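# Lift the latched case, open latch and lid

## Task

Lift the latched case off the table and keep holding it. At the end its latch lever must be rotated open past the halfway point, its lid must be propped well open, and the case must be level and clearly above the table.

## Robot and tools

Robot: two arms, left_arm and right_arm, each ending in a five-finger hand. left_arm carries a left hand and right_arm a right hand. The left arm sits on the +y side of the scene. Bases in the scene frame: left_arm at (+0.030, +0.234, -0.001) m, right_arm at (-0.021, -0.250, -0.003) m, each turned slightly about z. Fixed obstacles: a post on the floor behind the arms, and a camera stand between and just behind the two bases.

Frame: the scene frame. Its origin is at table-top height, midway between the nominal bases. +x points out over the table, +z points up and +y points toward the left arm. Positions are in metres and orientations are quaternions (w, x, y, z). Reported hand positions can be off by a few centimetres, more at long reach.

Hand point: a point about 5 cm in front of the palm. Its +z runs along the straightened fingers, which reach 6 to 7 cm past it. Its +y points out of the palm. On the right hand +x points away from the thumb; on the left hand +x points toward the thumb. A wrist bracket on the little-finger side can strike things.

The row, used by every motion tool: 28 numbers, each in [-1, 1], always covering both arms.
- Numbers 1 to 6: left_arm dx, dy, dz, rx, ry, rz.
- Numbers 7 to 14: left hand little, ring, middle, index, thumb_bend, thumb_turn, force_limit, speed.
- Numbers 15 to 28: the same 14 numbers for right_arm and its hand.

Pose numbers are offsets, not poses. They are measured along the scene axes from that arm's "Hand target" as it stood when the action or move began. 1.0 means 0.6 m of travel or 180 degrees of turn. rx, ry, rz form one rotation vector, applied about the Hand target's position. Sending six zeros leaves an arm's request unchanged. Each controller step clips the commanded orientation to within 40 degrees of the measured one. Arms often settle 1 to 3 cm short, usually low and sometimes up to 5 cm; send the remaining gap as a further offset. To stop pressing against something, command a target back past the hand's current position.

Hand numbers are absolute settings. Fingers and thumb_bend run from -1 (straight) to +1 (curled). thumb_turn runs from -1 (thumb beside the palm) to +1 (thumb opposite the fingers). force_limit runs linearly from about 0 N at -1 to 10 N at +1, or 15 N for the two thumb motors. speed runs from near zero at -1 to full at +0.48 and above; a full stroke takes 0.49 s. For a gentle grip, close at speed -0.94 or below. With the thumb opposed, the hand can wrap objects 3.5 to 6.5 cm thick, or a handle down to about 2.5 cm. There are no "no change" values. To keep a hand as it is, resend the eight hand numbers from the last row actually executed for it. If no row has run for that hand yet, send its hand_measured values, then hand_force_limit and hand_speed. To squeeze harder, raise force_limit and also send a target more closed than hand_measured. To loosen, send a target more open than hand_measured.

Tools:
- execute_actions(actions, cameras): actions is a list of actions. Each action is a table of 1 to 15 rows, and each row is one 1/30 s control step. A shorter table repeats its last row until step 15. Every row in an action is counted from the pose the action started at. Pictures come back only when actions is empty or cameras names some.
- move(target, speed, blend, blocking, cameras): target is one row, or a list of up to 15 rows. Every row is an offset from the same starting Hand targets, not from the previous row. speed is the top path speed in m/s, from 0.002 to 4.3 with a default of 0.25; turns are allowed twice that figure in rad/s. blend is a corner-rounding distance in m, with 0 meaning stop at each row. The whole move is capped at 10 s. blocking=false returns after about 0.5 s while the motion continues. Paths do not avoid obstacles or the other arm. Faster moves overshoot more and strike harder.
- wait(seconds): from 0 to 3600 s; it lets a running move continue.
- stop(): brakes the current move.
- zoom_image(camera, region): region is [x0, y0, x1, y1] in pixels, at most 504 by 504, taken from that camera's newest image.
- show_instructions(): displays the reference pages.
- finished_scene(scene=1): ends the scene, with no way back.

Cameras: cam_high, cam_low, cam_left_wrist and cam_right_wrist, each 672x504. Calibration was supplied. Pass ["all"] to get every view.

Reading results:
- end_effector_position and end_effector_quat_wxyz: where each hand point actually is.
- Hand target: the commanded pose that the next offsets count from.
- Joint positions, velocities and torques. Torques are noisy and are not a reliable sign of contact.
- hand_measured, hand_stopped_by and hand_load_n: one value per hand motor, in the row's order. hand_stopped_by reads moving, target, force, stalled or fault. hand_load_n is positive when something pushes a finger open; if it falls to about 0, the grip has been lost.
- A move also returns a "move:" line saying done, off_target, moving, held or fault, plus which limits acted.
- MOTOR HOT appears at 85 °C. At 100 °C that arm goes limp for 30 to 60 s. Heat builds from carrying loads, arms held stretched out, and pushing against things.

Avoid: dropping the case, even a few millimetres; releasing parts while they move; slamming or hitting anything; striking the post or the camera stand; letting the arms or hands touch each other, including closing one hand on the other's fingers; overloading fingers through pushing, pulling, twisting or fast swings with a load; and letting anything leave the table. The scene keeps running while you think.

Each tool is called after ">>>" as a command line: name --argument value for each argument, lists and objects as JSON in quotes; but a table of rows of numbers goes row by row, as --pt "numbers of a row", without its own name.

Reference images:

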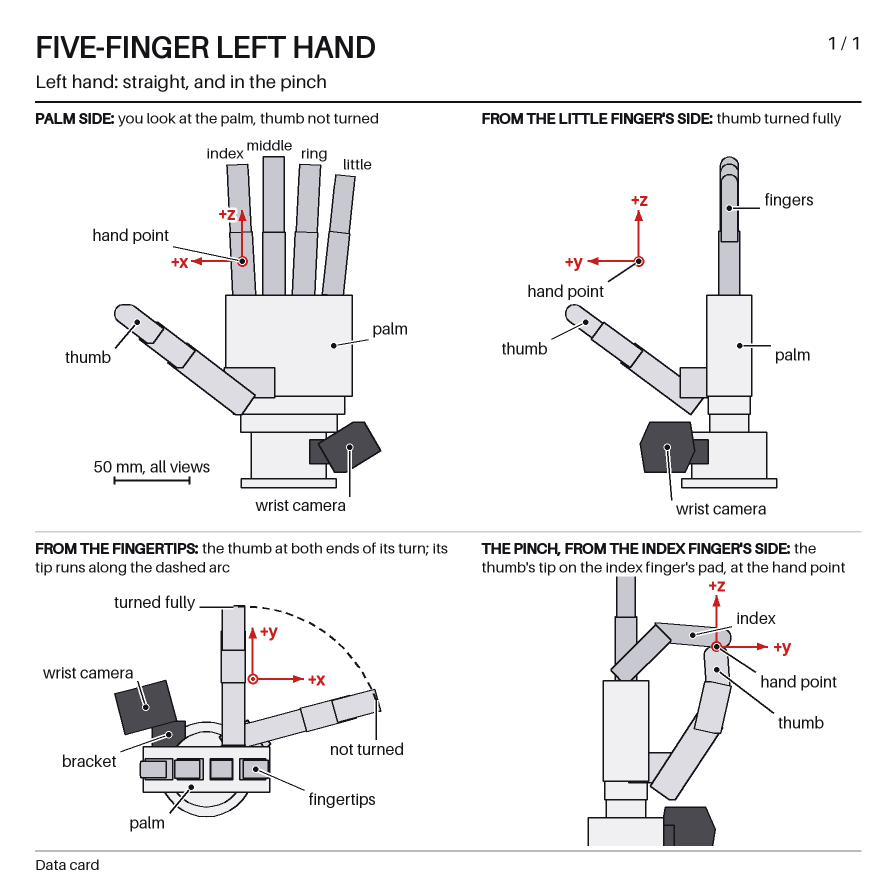

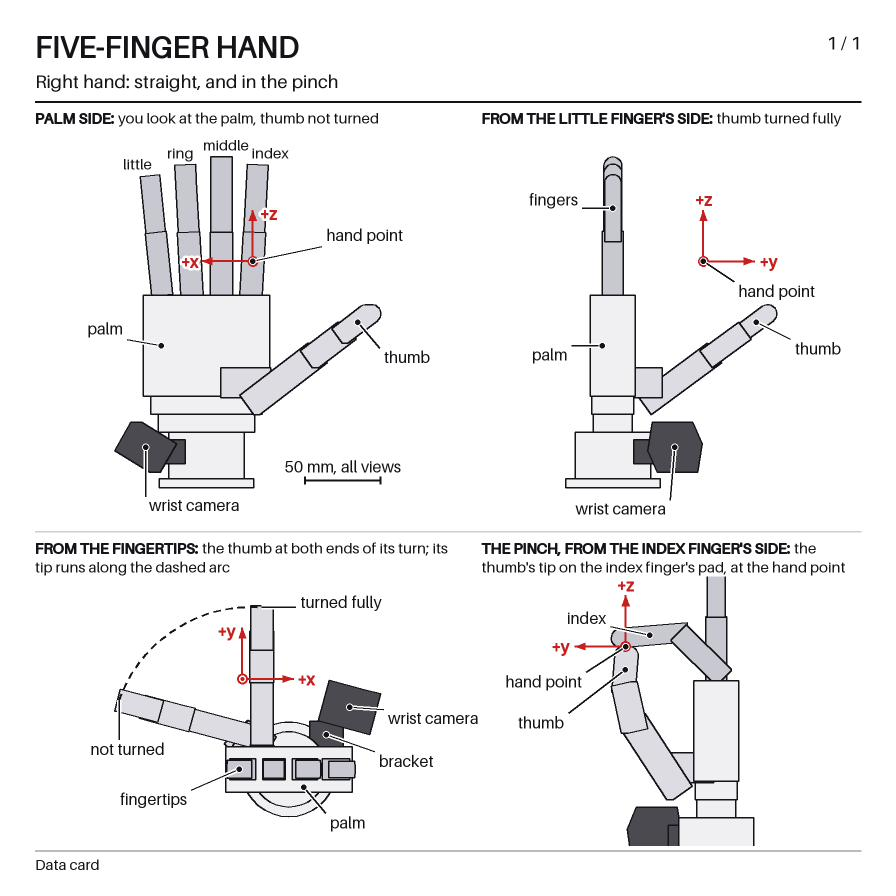

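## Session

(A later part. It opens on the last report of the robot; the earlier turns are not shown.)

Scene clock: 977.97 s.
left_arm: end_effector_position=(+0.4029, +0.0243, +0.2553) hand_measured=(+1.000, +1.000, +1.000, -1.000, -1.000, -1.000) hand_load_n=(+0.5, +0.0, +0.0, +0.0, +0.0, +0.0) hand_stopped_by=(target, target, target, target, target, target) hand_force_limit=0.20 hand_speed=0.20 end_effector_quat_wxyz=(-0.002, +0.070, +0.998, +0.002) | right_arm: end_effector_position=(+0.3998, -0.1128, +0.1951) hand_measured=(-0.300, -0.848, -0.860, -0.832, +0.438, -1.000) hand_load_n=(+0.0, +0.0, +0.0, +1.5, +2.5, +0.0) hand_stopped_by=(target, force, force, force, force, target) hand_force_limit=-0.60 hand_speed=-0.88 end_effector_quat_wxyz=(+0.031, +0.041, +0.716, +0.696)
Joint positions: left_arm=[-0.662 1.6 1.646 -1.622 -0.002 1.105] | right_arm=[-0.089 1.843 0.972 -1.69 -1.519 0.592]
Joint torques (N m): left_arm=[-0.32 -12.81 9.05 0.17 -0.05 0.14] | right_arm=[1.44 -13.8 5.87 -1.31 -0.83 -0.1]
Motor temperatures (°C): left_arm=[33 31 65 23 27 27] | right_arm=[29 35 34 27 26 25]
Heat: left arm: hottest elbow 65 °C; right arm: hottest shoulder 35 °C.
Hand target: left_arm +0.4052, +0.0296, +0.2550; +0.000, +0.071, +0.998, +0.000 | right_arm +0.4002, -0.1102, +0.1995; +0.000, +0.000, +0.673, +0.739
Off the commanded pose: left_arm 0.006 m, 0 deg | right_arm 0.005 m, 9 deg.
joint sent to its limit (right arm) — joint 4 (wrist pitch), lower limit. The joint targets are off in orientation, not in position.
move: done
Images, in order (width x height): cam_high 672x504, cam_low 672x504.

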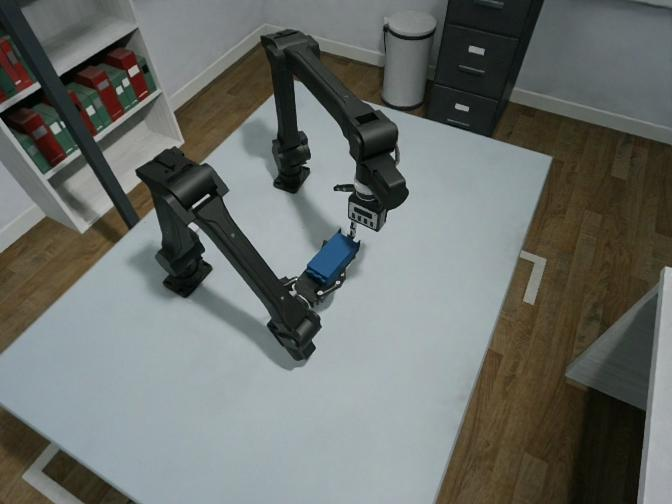

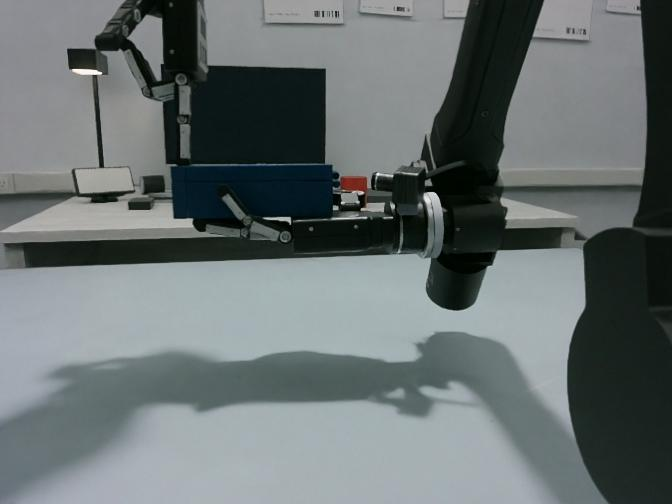

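>>> move --target '[-0.004,-0.040,0.008,0,0,0,1,1,1,-1,-1,-1,0.2,0.2,0,0,0,0,0,0,-0.3,-0.6,-0.6,-0.6,0.5,-1,-0.6,-0.88]' --speed 0.05 --cameras '["cam_low","cam_high"]'

>>> zoom_image --camera "cam_low" --region '[140, 100, 260, 200]'

>>> zoom_image --camera "cam_high" --region '[320, 200, 380, 260]'

Scene clock: 988.03 s.
left_arm: end_effector_position=(+0.3972, +0.0172, +0.2555) hand_measured=(+1.000, +1.000, +1.000, -1.000, -1.000, -1.000) hand_load_n=(+0.5, +0.0, +0.0, -0.5, +0.0, +0.0) hand_stopped_by=(target, target, target, target, target, target) hand_force_limit=0.20 hand_speed=0.20 end_effector_quat_wxyz=(-0.003, +0.072, +0.997, +0.003) | right_arm: end_effector_position=(+0.3998, -0.1128, +0.1951) hand_measured=(-0.300, -0.848, -0.860, -0.832, +0.438, -1.000) hand_load_n=(+0.0, +0.0, +0.0, +2.0, +2.5, +0.0) hand_stopped_by=(target, force, force, force, force, target) hand_force_limit=-0.60 hand_speed=-0.88 end_effector_quat_wxyz=(+0.031, +0.041, +0.716, +0.696)
Joint positions: left_arm=[-0.681 1.6 1.646 -1.625 -0.002 1.09] | right_arm=[-0.089 1.843 0.972 -1.69 -1.519 0.592]
Joint torques (N m): left_arm=[-2.2 -10.46 13.18 -0.36 -0.05 -0.09] | right_arm=[1.44 -13.92 5.86 -1.26 -0.81 -0.09]
Motor temperatures (°C): left_arm=[33 32 64 23 27 27] | right_arm=[29 35 34 27 26 25]
Heat: left arm: hottest elbow 64 °C; right arm: hottest shoulder 35 °C.
Hand target: left_arm +0.4028, +0.0056, +0.2598; +0.001, +0.070, +0.998, +0.000 | right_arm +0.4002, -0.1102, +0.1995; +0.000, +0.000, +0.673, +0.739
Off the commanded pose: left_arm 0.014 m, 1 deg | right_arm 0.005 m, 9 deg.
joint sent to its limit (right arm) — joint 4 (wrist pitch), lower limit. The joint targets are off in orientation, not in position.
move: off_target (left_arm)
Images, in order (width x height): cam_high 672x504, cam_low 672x504.

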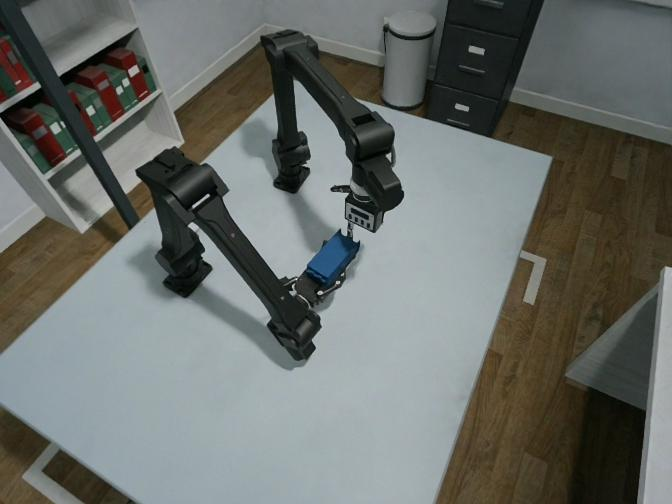

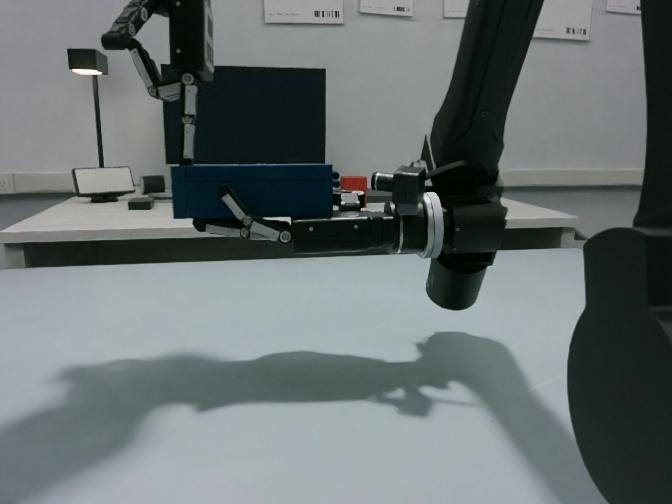

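Scaled by 4.200 from the camera's image (finer frame: 960x720).

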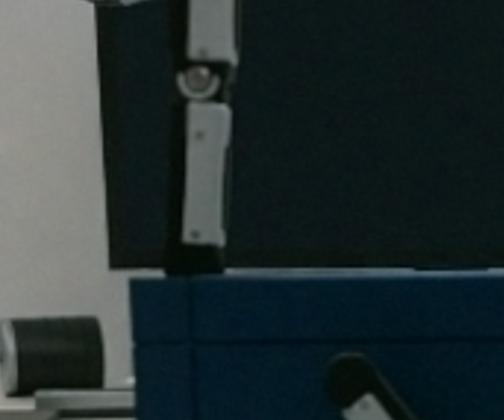

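Scaled by 8.400 from the camera's image (finer frame: 960x720).

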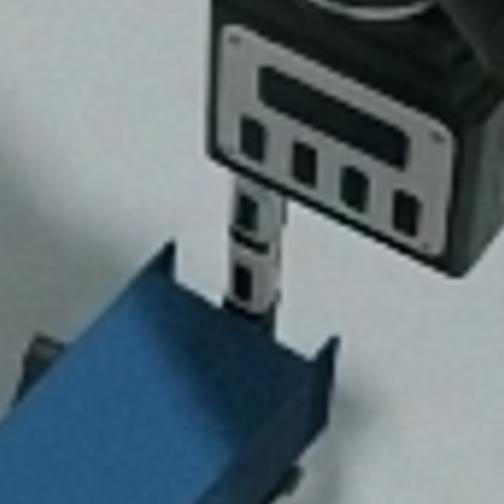

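>>> move --target '[0.008,0.018,-0.022,0,0,0,1,1,1,-1,-1,-1,0.2,0.2,0,0,0,0,0,0,-0.3,-0.6,-0.6,-0.6,0.5,-1,-0.6,-0.88]' --speed 0.05 --cameras '["cam_low","cam_high"]'

>>> zoom_image --camera "cam_low" --region '[140, 100, 260, 200]'

>>> zoom_image --camera "cam_high" --region '[320, 200, 380, 260]'

Scene clock: 996.40 s.
left_arm: end_effector_position=(+0.4002, +0.0158, +0.2548) hand_measured=(+1.000, +1.000, +1.000, -1.000, -1.000, -1.000) hand_load_n=(+0.0, +0.0, +0.5, -1.5, +0.0, +0.0) hand_stopped_by=(target, target, target, target, target, target) hand_force_limit=0.20 hand_speed=0.20 end_effector_quat_wxyz=(+0.002, +0.071, +0.997, +0.000) | right_arm: end_effector_position=(+0.3998, -0.1128, +0.1951) hand_measured=(-0.300, -0.848, -0.860, -0.832, +0.438, -1.000) hand_load_n=(+0.5, +0.0, +0.0, +1.5, +2.5, +0.0) hand_stopped_by=(target, force, force, force, force, target) hand_force_limit=-0.60 hand_speed=-0.88 end_effector_quat_wxyz=(+0.031, +0.041, +0.716, +0.696)
Joint positions: left_arm=[-0.68 1.6 1.646 -1.612 -0.002 1.09] | right_arm=[-0.089 1.843 0.972 -1.69 -1.519 0.592]
Joint torques (N m): left_arm=[-0.44 -11.11 9.69 0.42 -0.05 0.12] | right_arm=[1.32 -14.1 5.91 -1.25 -0.82 -0.07]
Motor temperatures (°C): left_arm=[33 32 64 23 27 27] | right_arm=[29 35 34 27 26 25]
Heat: left arm: hottest elbow 64 °C; right arm: hottest shoulder 35 °C.
Hand target: left_arm +0.4075, +0.0164, +0.2466; +0.000, +0.071, +0.998, +0.000 | right_arm +0.4002, -0.1102, +0.1995; +0.000, +0.000, +0.673, +0.739
Off the commanded pose: left_arm 0.011 m, 0 deg | right_arm 0.005 m, 9 deg.
joint sent to its limit (right arm) — joint 4 (wrist pitch), lower limit. The joint targets are off in orientation, not in position.
move: off_target (left_arm)
Images, in order (width x height): cam_high 672x504, cam_low 672x504.

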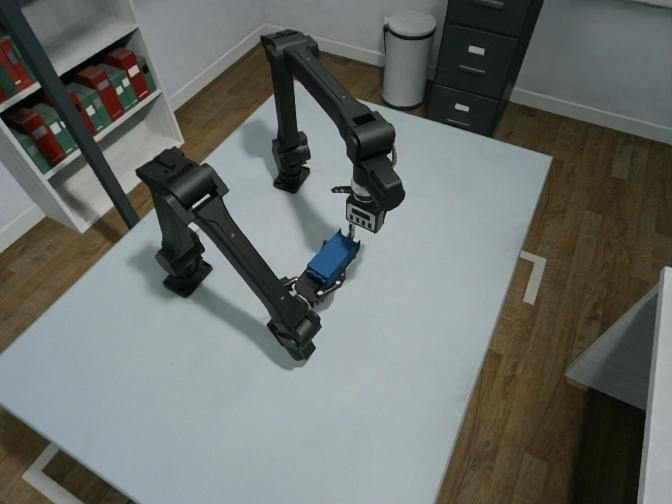

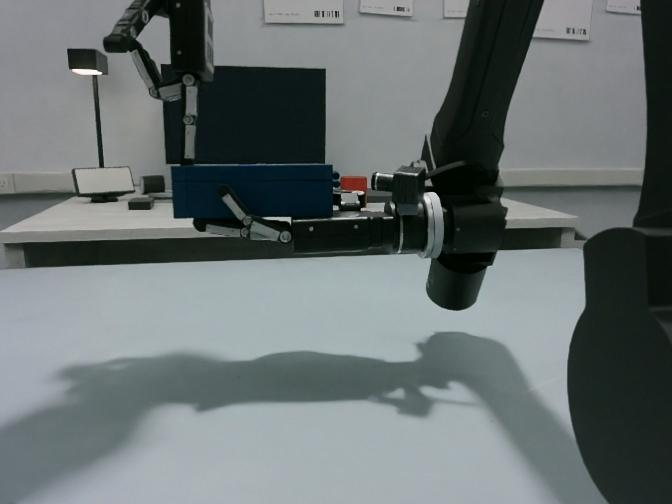

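Scaled by 4.200 from the camera's image (finer frame: 960x720).

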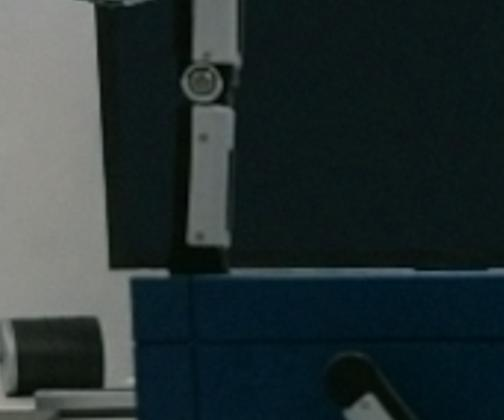

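Scaled by 8.400 from the camera's image (finer frame: 960x720).

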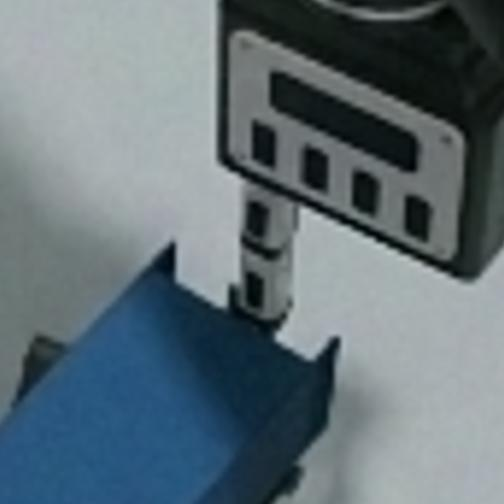

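>>> move --target '[0.0,0.018,-0.018,0,0,0,1,1,1,-1,-1,-1,0.2,0.2,0,0,0,0,0,0,-0.3,-0.6,-0.6,-0.6,0.5,-1,-0.6,-0.88]' --speed 0.05 --cameras '["cam_low","cam_high"]'

>>> zoom_image --camera "cam_low" --region '[140, 100, 260, 200]'

>>> zoom_image --camera "cam_high" --region '[320, 200, 380, 260]'

Scene clock: 1000.60 s.
left_arm: end_effector_position=(+0.4037, +0.0206, +0.2460) hand_measured=(+1.000, +1.000, +1.000, -1.000, -1.000, -1.000) hand_load_n=(+0.5, +0.0, +0.0, +0.0, +0.0, +0.0) hand_stopped_by=(target, target, target, target, target, target) hand_force_limit=0.20 hand_speed=0.20 end_effector_quat_wxyz=(+0.006, +0.071, +0.997, -0.003) | right_arm: end_effector_position=(+0.3998, -0.1126, +0.1922) hand_measured=(-0.300, -0.850, -0.860, -0.832, +0.438, -1.000) hand_load_n=(+0.5, +1.0, +1.0, +3.5, +3.0, +0.0) hand_stopped_by=(target, force, force, force, force, target) hand_force_limit=-0.60 hand_speed=-0.88 end_effector_quat_wxyz=(+0.028, +0.042, +0.716, +0.696)
Joint positions: left_arm=[-0.667 1.593 1.615 -1.58 0 1.103] | right_arm=[-0.089 1.85 0.972 -1.69 -1.516 0.592]
Joint torques (N m): left_arm=[0.09 -11.75 8.34 0.38 -0.11 0.14] | right_arm=[1.14 -14.33 5.81 -1.31 -0.92 -0.08]
Motor temperatures (°C): left_arm=[33 32 64 23 27 27] | right_arm=[29 35 34 27 26 25]
Heat: left arm: hottest elbow 64 °C; right arm: hottest shoulder 35 °C.
Hand target: left_arm +0.4075, +0.0271, +0.2358; +0.001, +0.070, +0.998, +0.000 | right_arm +0.4002, -0.1102, +0.1996; +0.000, +0.000, +0.673, +0.739
Off the commanded pose: left_arm 0.013 m, 1 deg | right_arm 0.008 m, 9 deg.
joint sent to its limit (right arm) — joint 4 (wrist pitch), lower limit. The joint targets are off in orientation, not in position.
move: off_target (left_arm)
Images, in order (width x height): cam_high 672x504, cam_low 672x504.

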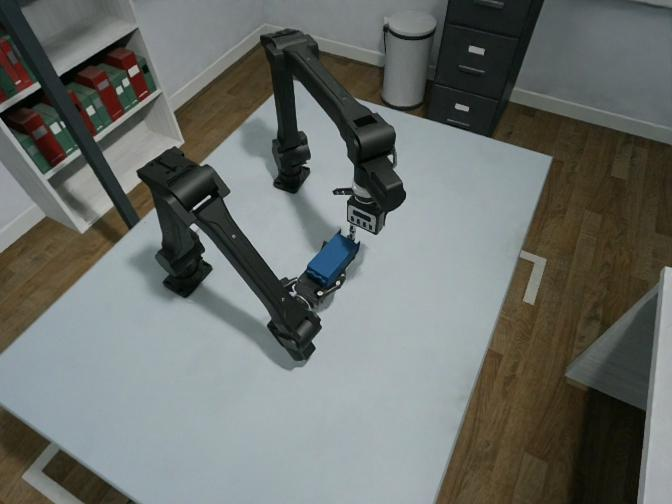

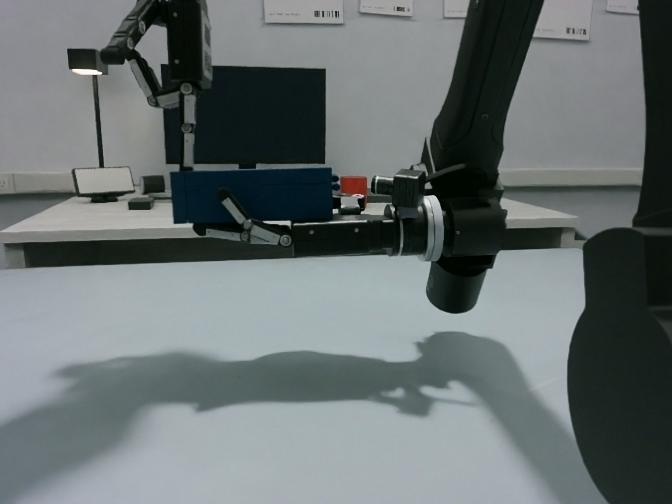

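Scaled by 4.200 from the camera's image (finer frame: 960x720).

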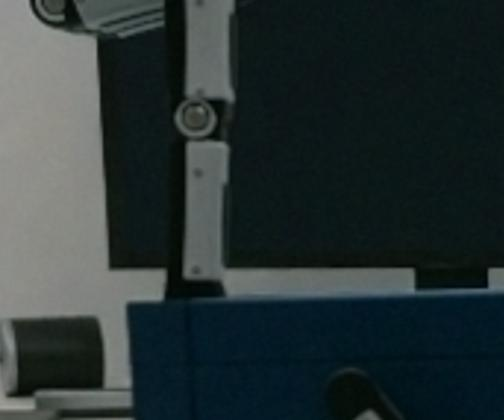

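Scaled by 8.400 from the camera's image (finer frame: 960x720).

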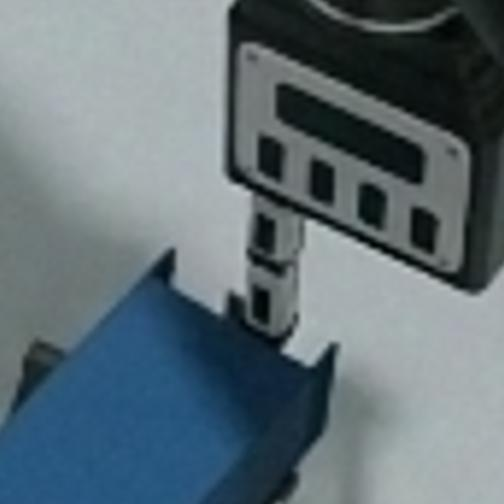

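>>> move --target '[0.0,0.004,0.024,0,0,0,1,1,1,-1,-1,-1,0.2,0.2,0,0,0,0,0,0,-0.3,-0.6,-0.6,-0.6,0.5,-1,-0.6,-0.88]' --speed 0.05 --cameras '["cam_low","cam_left_wrist"]'

Scene clock: 1021.87 s.
left_arm: end_effector_position=(+0.4023, +0.0250, +0.2469) hand_measured=(+1.000, +1.000, +1.000, -1.000, -1.000, -1.000) hand_load_n=(+0.0, +0.0, +0.0, +0.0, +0.0, +0.0) hand_stopped_by=(target, target, target, target, target, target) hand_force_limit=0.20 hand_speed=0.20 end_effector_quat_wxyz=(+0.000, +0.070, +0.998, +0.000) | right_arm: end_effector_position=(+0.3994, -0.1122, +0.1920) hand_measured=(-0.300, -0.850, -0.860, -0.832, +0.438, -1.000) hand_load_n=(+0.5, +1.0, +0.5, +3.0, +2.5, +0.0) hand_stopped_by=(target, force, force, force, force, target) hand_force_limit=-0.60 hand_speed=-0.88 end_effector_quat_wxyz=(+0.027, +0.042, +0.717, +0.696)
Joint positions: left_arm=[-0.661 1.592 1.615 -1.594 0 1.108] | right_arm=[-0.088 1.85 0.972 -1.69 -1.514 0.592]
Joint torques (N m): left_arm=[-0.03 -11.87 10.99 -0.4 -0.12 0.15] | right_arm=[1.2 -14.45 5.9 -1.25 -1 -0.08]
Motor temperatures (°C): left_arm=[33 32 63 23 27 26] | right_arm=[29 35 34 27 27 25]
Heat: left arm: hottest elbow 63 °C; right arm: hottest shoulder 35 °C.
Hand target: left_arm +0.4076, +0.0295, +0.2503; +0.001, +0.071, +0.998, +0.000 | right_arm +0.4002, -0.1101, +0.1996; +0.000, +0.000, +0.673, +0.739
Off the commanded pose: left_arm 0.008 m, 0 deg | right_arm 0.008 m, 9 deg.
joint sent to its limit (right arm) — joint 4 (wrist pitch), lower limit. The joint targets are off in orientation, not in position.
move: done
cam_left_wrist: T_world_to_cam=[[-0.30963, -0.95083, -0.00683, 0.14721], [-0.80961, 0.25986, 0.52632, 0.18838], [-0.49867, 0.16849, -0.85026, 0.52506]] pos_world=[0.45993, 0.00255, 0.34829]

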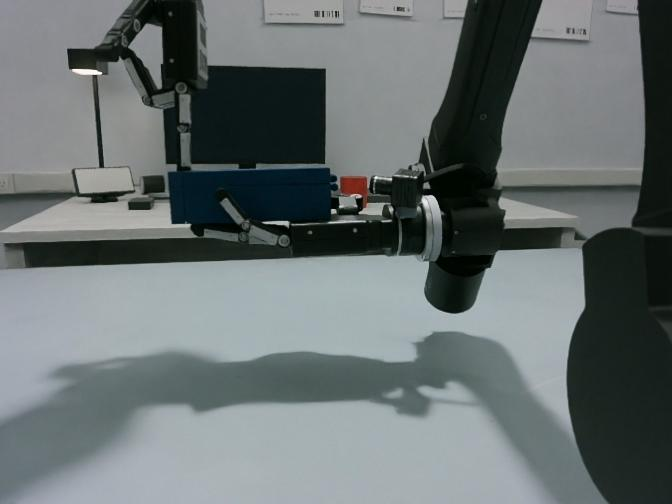

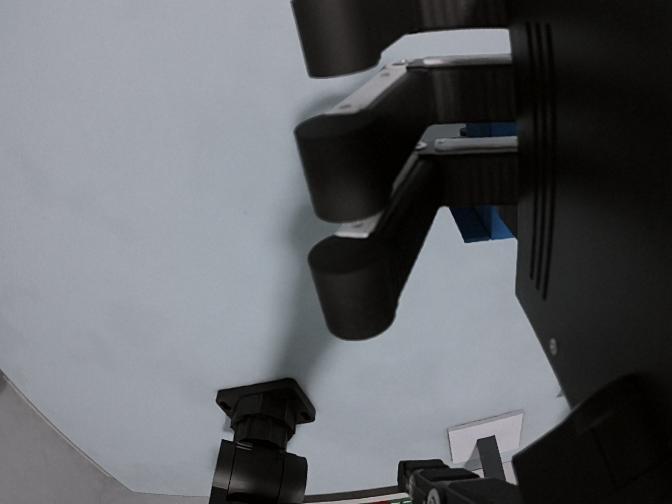

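>>> move --pt "0.0 0.03 0.10 0 0 0 1 1 1 -1 -1 -1 0.2 0.2 0 0 0 0 0 0 -0.3 -0.6 -0.6 -0.6 0.5 -1 -0.6 -0.88" --pt "-0.03 0.0 0.12 -0.246 -0.212 0.503 1 1 1 -1 -1 -1 0.2 0.2 0 0 0 0 0 0 -0.3 -0.6 -0.6 -0.6 0.5 -1 -0.6 -0.88" --pt "-0.03 -0.07 0.06 -0.246 -0.212 0.503 1 1 1 1 -1 -1 0.2 0.2 0 0 0 0 0 0 -0.3 -0.6 -0.6 -0.6 0.5 -1 -0.6 -0.88" --speed 0.15 --cameras '["cam_low","cam_left_wrist","cam_high"]'

Scene clock: 1035.90 s.
left_arm: end_effector_position=(+0.3888, -0.0062, +0.2923) hand_measured=(+1.000, +1.000, +1.000, +1.000, -1.000, -1.000) hand_load_n=(+0.0, +0.5, +0.0, +0.0, -0.5, +0.0) hand_stopped_by=(target, target, target, target, target, target) hand_force_limit=0.20 hand_speed=0.20 end_effector_quat_wxyz=(-0.312, +0.635, -0.636, +0.310) | right_arm: end_effector_position=(+0.3993, -0.1108, +0.1923) hand_measured=(-0.300, -0.848, -0.860, -0.832, +0.438, -1.000) hand_load_n=(+0.5, +0.5, +0.0, +0.0, +2.0, +0.0) hand_stopped_by=(target, force, force, force, force, target) hand_force_limit=-0.60 hand_speed=-0.88 end_effector_quat_wxyz=(+0.026, +0.041, +0.716, +0.696)
Joint positions: left_arm=[-0.768 1.037 1.095 -0.857 -0.542 -0.484] | right_arm=[-0.084 1.85 0.972 -1.69 -1.516 0.592]
Joint torques (N m): left_arm=[-2.08 -4.19 10.66 1.35 -0.54 -0.07] | right_arm=[0.91 -14.39 5.79 -1.24 -0.9 -0.09]
Motor temperatures (°C): left_arm=[33 32 63 23 27 26] | right_arm=[29 35 34 27 27 25]
Heat: left arm: hottest elbow 63 °C; right arm: hottest shoulder 35 °C.
Hand target: left_arm +0.3895, -0.0123, +0.2862; -0.309, +0.636, -0.636, +0.310 | right_arm +0.4001, -0.1100, +0.1996; +0.000, +0.000, +0.673, +0.739
Off the commanded pose: left_arm 0.009 m, 0 deg | right_arm 0.007 m, 9 deg.
joint sent to its limit (right arm) — joint 4 (wrist pitch), lower limit. The joint targets are off in orientation, not in position.
move: done
cam_left_wrist: T_world_to_cam=[[0.60957, -0.17537, 0.77309, -0.4668], [-0.50428, -0.83825, 0.20746, 0.12941], [0.61166, -0.51631, -0.59941, 0.05302]] pos_world=[0.31737, 0.05399, 0.36581]
Images, in order (width x height): cam_high 672x504, cam_low 672x504, cam_left_wrist 672x504.

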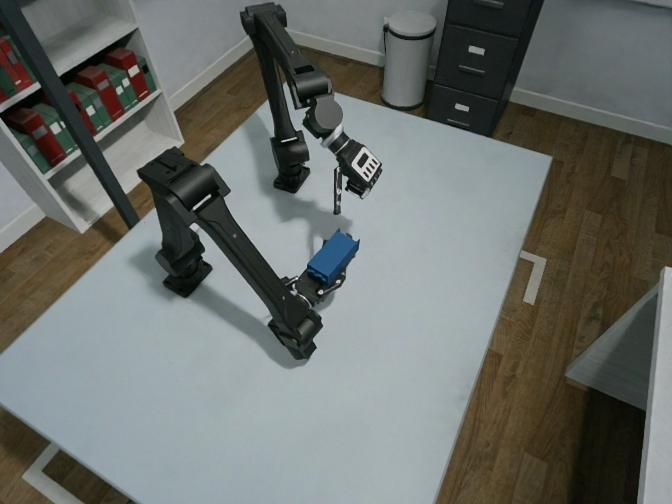

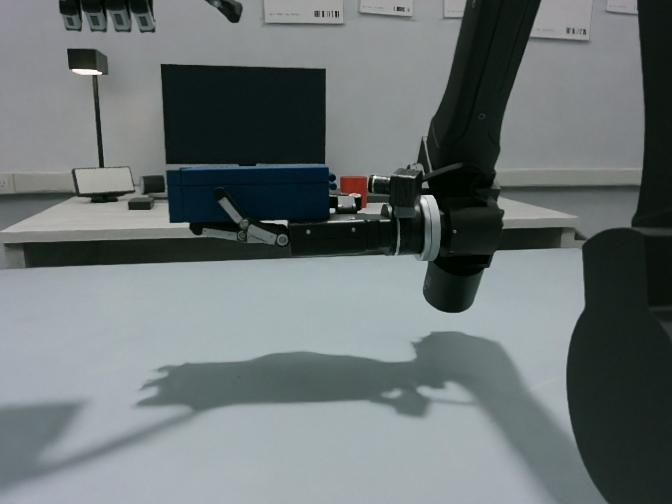

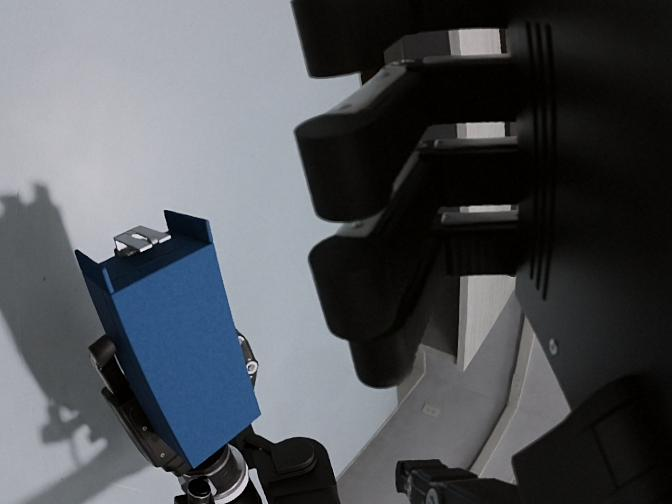

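>>> zoom_image --camera "cam_left_wrist" --region '[60, 190, 230, 310]'

Scaled by 2.965 from the camera's image (finer frame: 960x720).

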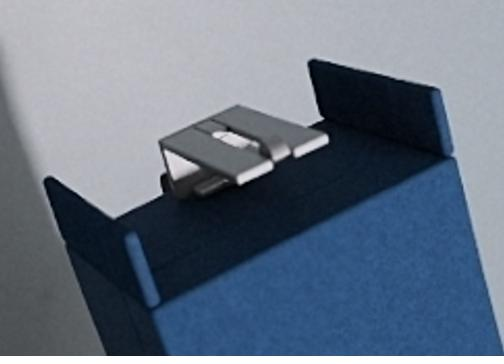

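>>> move --pt "-0.095 0.03 0.09 0 0.288 0 -1 -1 -1 -1 -1 -1 0.2 0.2 0 0 0 0 0 0 -0.3 -0.6 -0.6 -0.6 0.5 -1 -0.6 -0.88" --pt "-0.1 -0.045 0.01 0 0.288 0 -1 -1 -1 -1 -1 -1 0.2 0.2 0 0 0 0 0 0 -0.3 -0.6 -0.6 -0.6 0.5 -1 -0.6 -0.88" --speed 0.15 --cameras '["cam_low","cam_left_wrist","cam_high"]'

Scene clock: 1093.83 s.
left_arm: end_effector_position=(+0.3260, -0.0341, +0.2875) hand_measured=(-1.000, -1.000, -1.000, -1.000, -1.000, -1.000) hand_load_n=(+0.0, +0.0, +0.0, +0.0, +0.0, +0.0) hand_stopped_by=(target, target, target, target, target, target) hand_force_limit=0.20 hand_speed=0.20 end_effector_quat_wxyz=(+0.002, +0.705, -0.710, +0.000) | right_arm: end_effector_position=(+0.3993, -0.1108, +0.1923) hand_measured=(-0.300, -0.848, -0.860, -0.832, +0.438, -1.000) hand_load_n=(+0.5, +0.5, +0.0, +0.0, +2.0, +0.0) hand_stopped_by=(target, force, force, force, force, target) hand_force_limit=-0.60 hand_speed=-0.88 end_effector_quat_wxyz=(+0.026, +0.041, +0.716, +0.696)
Joint positions: left_arm=[-0.642 1.464 1.576 -1.683 0.003 -0.578] | right_arm=[-0.084 1.85 0.972 -1.69 -1.516 0.592]
Joint torques (N m): left_arm=[-1.79 -9.35 11.88 -0.36 -0.13 -0.1] | right_arm=[0.85 -14.33 5.81 -1.25 -0.88 -0.08]
Motor temperatures (°C): left_arm=[32 29 63 23 28 26] | right_arm=[29 35 34 27 27 25]
Heat: left arm: hottest elbow 63 °C; right arm: hottest shoulder 35 °C.
Hand target: left_arm +0.3295, -0.0394, +0.2923; +0.000, +0.707, -0.707, +0.002 | right_arm +0.4001, -0.1100, +0.1996; +0.000, +0.000, +0.673, +0.739
Off the commanded pose: left_arm 0.008 m, 1 deg | right_arm 0.007 m, 9 deg.
joint sent to its limit (left arm) — joint 4 (wrist pitch), lower limit. The joint targets still meet the commanded pose.
joint sent to its limit (right arm) — joint 4 (wrist pitch), lower limit. The joint targets are off in orientation, not in position.
move: done
cam_left_wrist: T_world_to_cam=[[0.98366, -0.17983, -0.00858, -0.32711], [-0.14816, -0.83571, 0.52881, -0.13309], [-0.10227, -0.5189, -0.8487, 0.37837]] pos_world=[0.34075, 0.02629, 0.38869]
Images, in order (width x height): cam_high 672x504, cam_low 672x504, cam_left_wrist 672x504.

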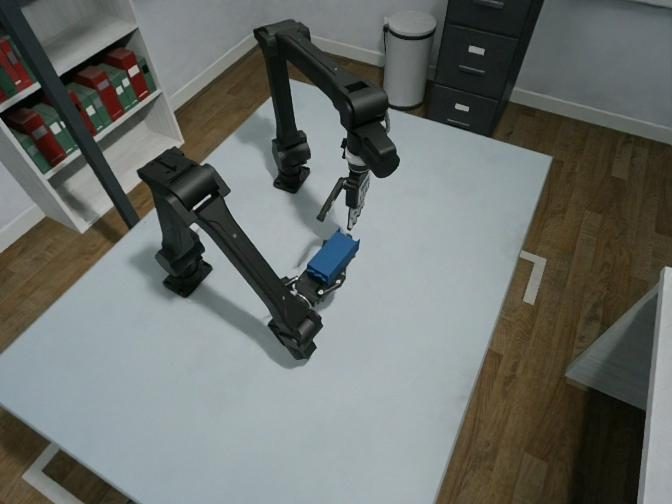

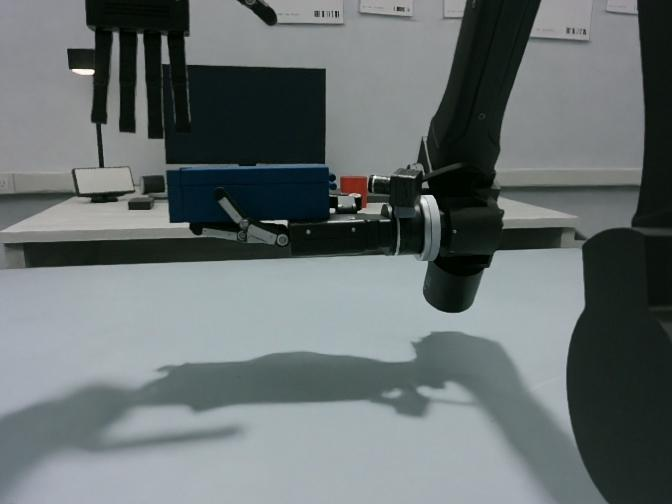

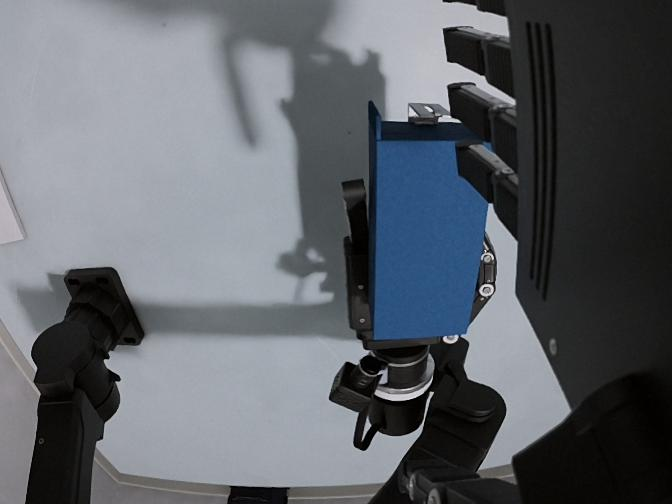

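>>> zoom_image --camera "cam_left_wrist" --region '[360, 70, 520, 190]'

>>> zoom_image --camera "cam_low" --region '[140, 100, 260, 200]'

>>> zoom_image --camera "cam_high" --region '[320, 200, 380, 260]'

Scaled by 3.150 from the camera's image (finer frame: 960x720).

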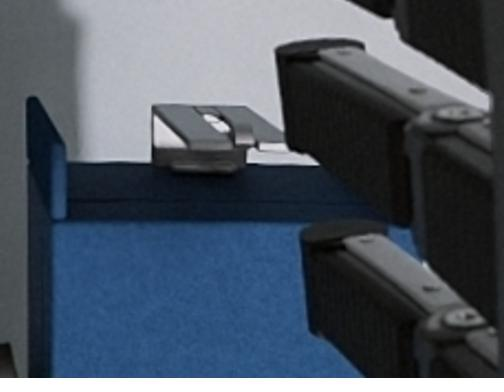

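Scaled by 4.200 from the camera's image (finer frame: 960x720).

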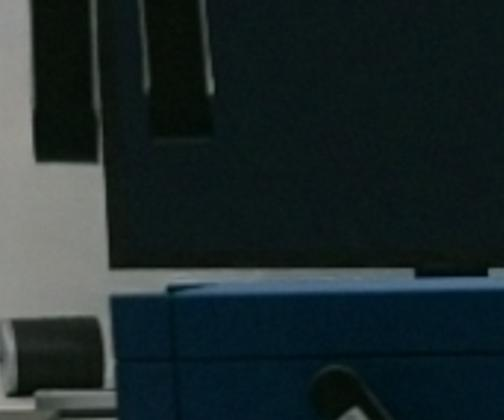

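Scaled by 8.400 from the camera's image (finer frame: 960x720).

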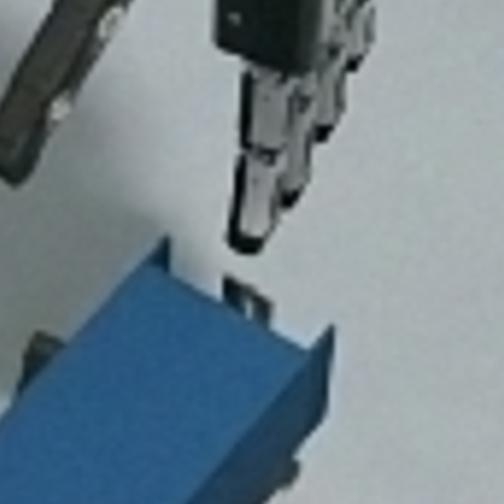

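>>> zoom_image --camera "cam_low" --region '[160, 150, 220, 195]'

>>> zoom_image --camera "cam_high" --region '[335, 225, 365, 247]'

>>> zoom_image --camera "cam_left_wrist" --region '[395, 90, 465, 140]'

Scaled by 8.400 from the camera's image (finer frame: 960x720).

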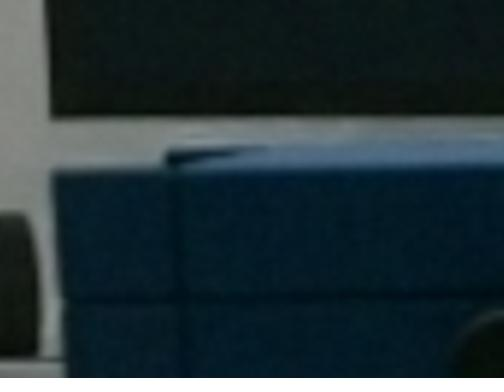

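Scaled by 16.800 from the camera's image (finer frame: 960x720).

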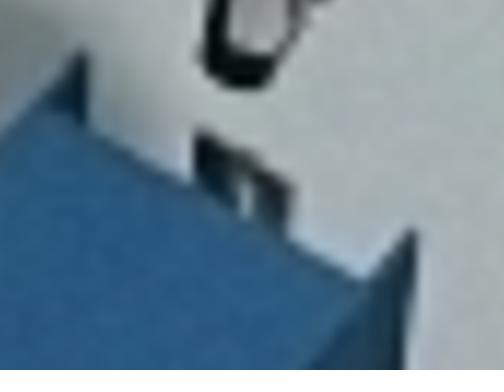

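Scaled by 7.200 from the camera's image (finer frame: 960x720).

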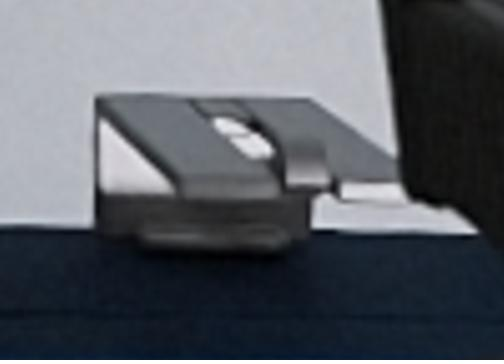

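>>> move --pt "0.06 0.03 0.07 0 0 -0.25 -1 -1 -1 -1 -1 -1 0.2 0.2 0 0 0 0 0 0 -0.3 -0.6 -0.6 -0.6 0.5 -1 -0.6 -0.88" --pt "0.118 0.07 0.03 0 0 -0.545 1 1 1 -1 -1 -1 0.2 0.2 0 0 0 0 0 0 -0.3 -0.6 -0.6 -0.6 0.5 -1 -0.6 -0.88" --pt "0.118 0.07 -0.015 0 0 -0.545 1 1 1 -1 -1 -1 0.2 0.2 0 0 0 0 0 0 -0.3 -0.6 -0.6 -0.6 0.5 -1 -0.6 -0.88" --speed 0.15 --cameras '["cam_low","cam_high"]'

>>> zoom_image --camera "cam_low" --region '[140, 100, 260, 200]'

>>> zoom_image --camera "cam_high" --region '[320, 200, 380, 260]'

Scene clock: 1178.77 s.
left_arm: end_effector_position=(+0.4020, +0.0069, +0.2937) hand_measured=(+1.000, +1.000, +1.000, -1.000, -1.000, -1.000) hand_load_n=(+0.0, +0.0, +0.0, +0.0, +0.0, +0.0) hand_stopped_by=(target, target, target, target, target, target) hand_force_limit=0.20 hand_speed=0.20 end_effector_quat_wxyz=(+0.018, +0.059, +0.998, -0.011) | right_arm: end_effector_position=(+0.3993, -0.1108, +0.1923) hand_measured=(-0.300, -0.848, -0.860, -0.832, +0.438, -1.000) hand_load_n=(+0.5, +0.5, +0.0, +0.5, +2.0, +0.0) hand_stopped_by=(target, force, force, force, force, target) hand_force_limit=-0.60 hand_speed=-0.88 end_effector_quat_wxyz=(+0.026, +0.041, +0.716, +0.696)
Joint positions: left_arm=[-0.689 1.604 1.758 -1.683 -0.001 1.056] | right_arm=[-0.084 1.85 0.972 -1.69 -1.516 0.592]
Joint torques (N m): left_arm=[-2.26 -10.64 9.31 -0.32 0.04 0.16] | right_arm=[0.91 -14.21 5.85 -1.21 -0.89 -0.06]
Motor temperatures (°C): left_arm=[32 31 68 23 27 26] | right_arm=[28 36 34 27 27 25]
Heat: left arm: hottest elbow 68 °C; right arm: hottest shoulder 36 °C.
Hand target: left_arm +0.4004, +0.0026, +0.2832; -0.001, +0.070, +0.998, -0.001 | right_arm +0.4001, -0.1100, +0.1996; +0.000, +0.000, +0.673, +0.739
Off the commanded pose: left_arm 0.011 m, 3 deg | right_arm 0.007 m, 9 deg.
joint sent to its limit (left arm) — joint 4 (wrist pitch), lower limit. The joint targets still meet the commanded pose.
joint sent to its limit (right arm) — joint 4 (wrist pitch), lower limit. The joint targets are off in orientation, not in position.
move: off_target (left_arm); target 2's new numbers were sent with left_arm's hand 0.010 m and 6 deg from that target
Images, in order (width x height): cam_high 672x504, cam_low 672x504.

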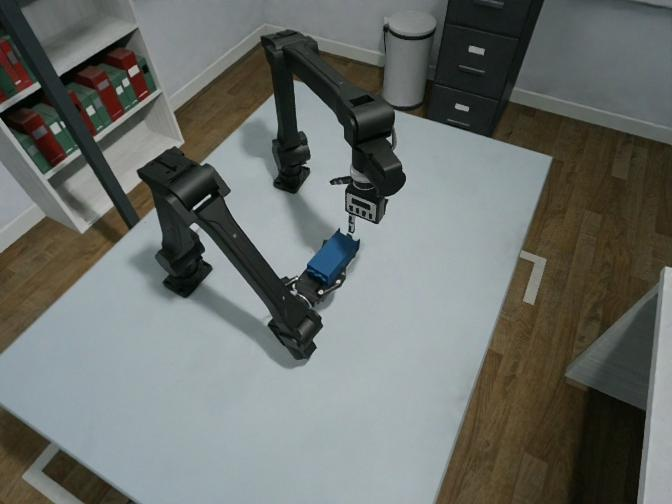

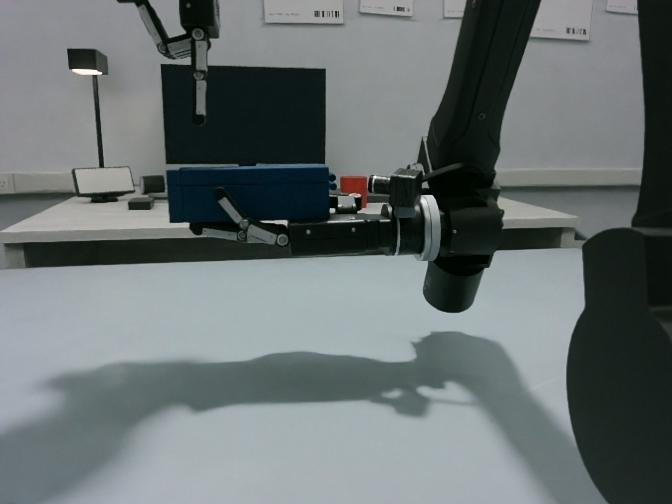

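Scaled by 4.200 from the camera's image (finer frame: 960x720).

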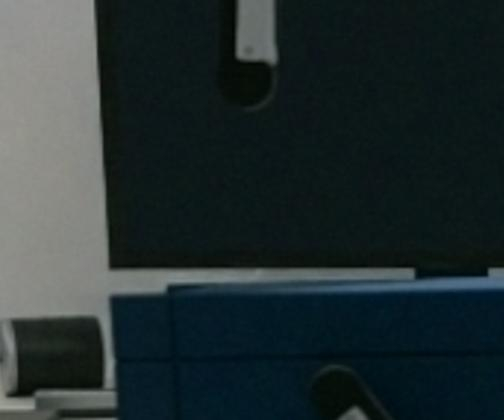

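Scaled by 8.400 from the camera's image (finer frame: 960x720).

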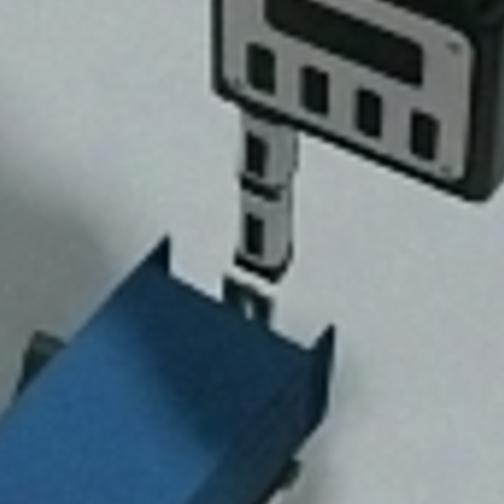

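>>> move --target '[-0.006,0.045,-0.015,0,0,0,1,1,1,-1,-1,-1,0.2,0.2,0,0,0,0,0,0,-0.3,-0.6,-0.6,-0.6,0.5,-1,-0.6,-0.88]' --speed 0.08 --cameras '["cam_low","cam_high"]'

>>> zoom_image --camera "cam_low" --region '[140, 100, 260, 200]'

>>> zoom_image --camera "cam_high" --region '[320, 200, 380, 260]'

Scene clock: 1193.40 s.
left_arm: end_effector_position=(+0.3944, +0.0248, +0.2746) hand_measured=(+1.000, +1.000, +1.000, -1.000, -1.000, -1.000) hand_load_n=(+0.0, +0.0, +0.0, +0.0, +0.0, +0.0) hand_stopped_by=(target, target, target, target, target, target) hand_force_limit=0.20 hand_speed=0.20 end_effector_quat_wxyz=(-0.003, +0.069, +0.998, +0.002) | right_arm: end_effector_position=(+0.3993, -0.1108, +0.1923) hand_measured=(-0.300, -0.848, -0.860, -0.832, +0.438, -1.000) hand_load_n=(+0.5, +0.5, +0.0, +0.0, +2.0, +0.0) hand_stopped_by=(target, force, force, force, force, target) hand_force_limit=-0.60 hand_speed=-0.88 end_effector_quat_wxyz=(+0.026, +0.041, +0.716, +0.696)
Joint positions: left_arm=[-0.67 1.586 1.679 -1.672 0 1.097] | right_arm=[-0.084 1.85 0.972 -1.69 -1.516 0.592]
Joint torques (N m): left_arm=[-0.21 -12.63 9.09 0.16 0.03 0.15] | right_arm=[0.79 -14.15 5.81 -1.25 -0.87 -0.09]
Motor temperatures (°C): left_arm=[32 31 66 23 27 26] | right_arm=[28 36 34 27 27 25]
Heat: left arm: hottest elbow 66 °C; right arm: hottest shoulder 36 °C.
Hand target: left_arm +0.3967, +0.0296, +0.2743; -0.001, +0.070, +0.998, -0.001 | right_arm +0.4001, -0.1100, +0.1996; +0.000, +0.000, +0.673, +0.739
Off the commanded pose: left_arm 0.005 m, 0 deg | right_arm 0.007 m, 9 deg.
joint sent to its limit (right arm) — joint 4 (wrist pitch), lower limit. The joint targets are off in orientation, not in position.
move: done
Images, in order (width x height): cam_high 672x504, cam_low 672x504.

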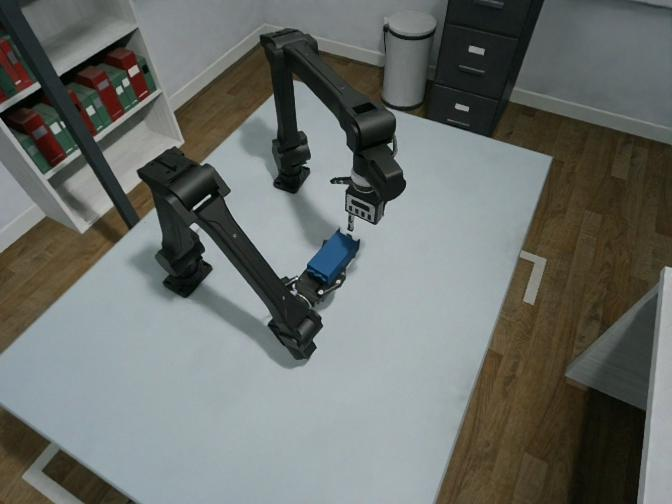

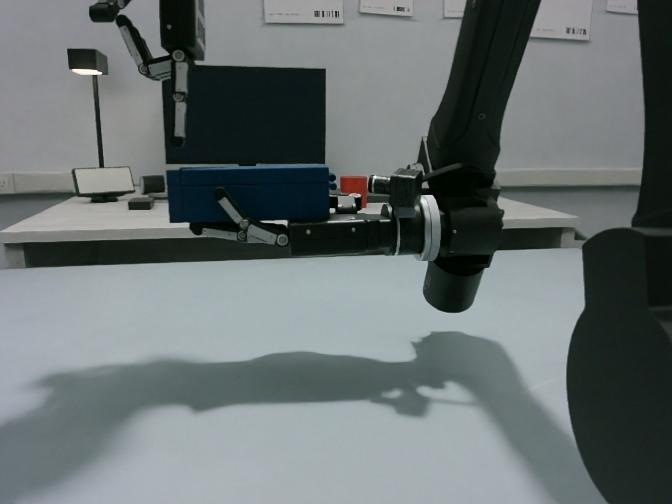

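Scaled by 4.200 from the camera's image (finer frame: 960x720).

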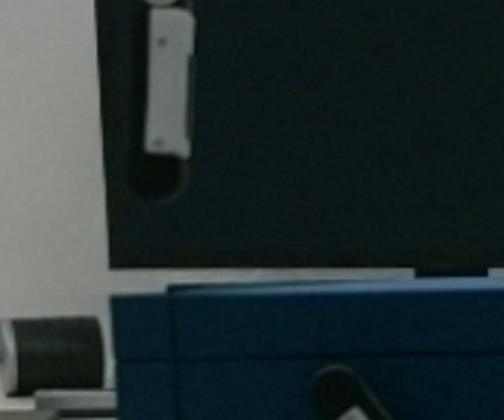

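Scaled by 8.400 from the camera's image (finer frame: 960x720).

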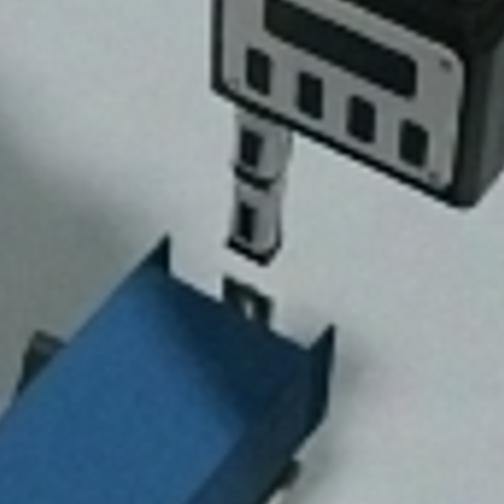

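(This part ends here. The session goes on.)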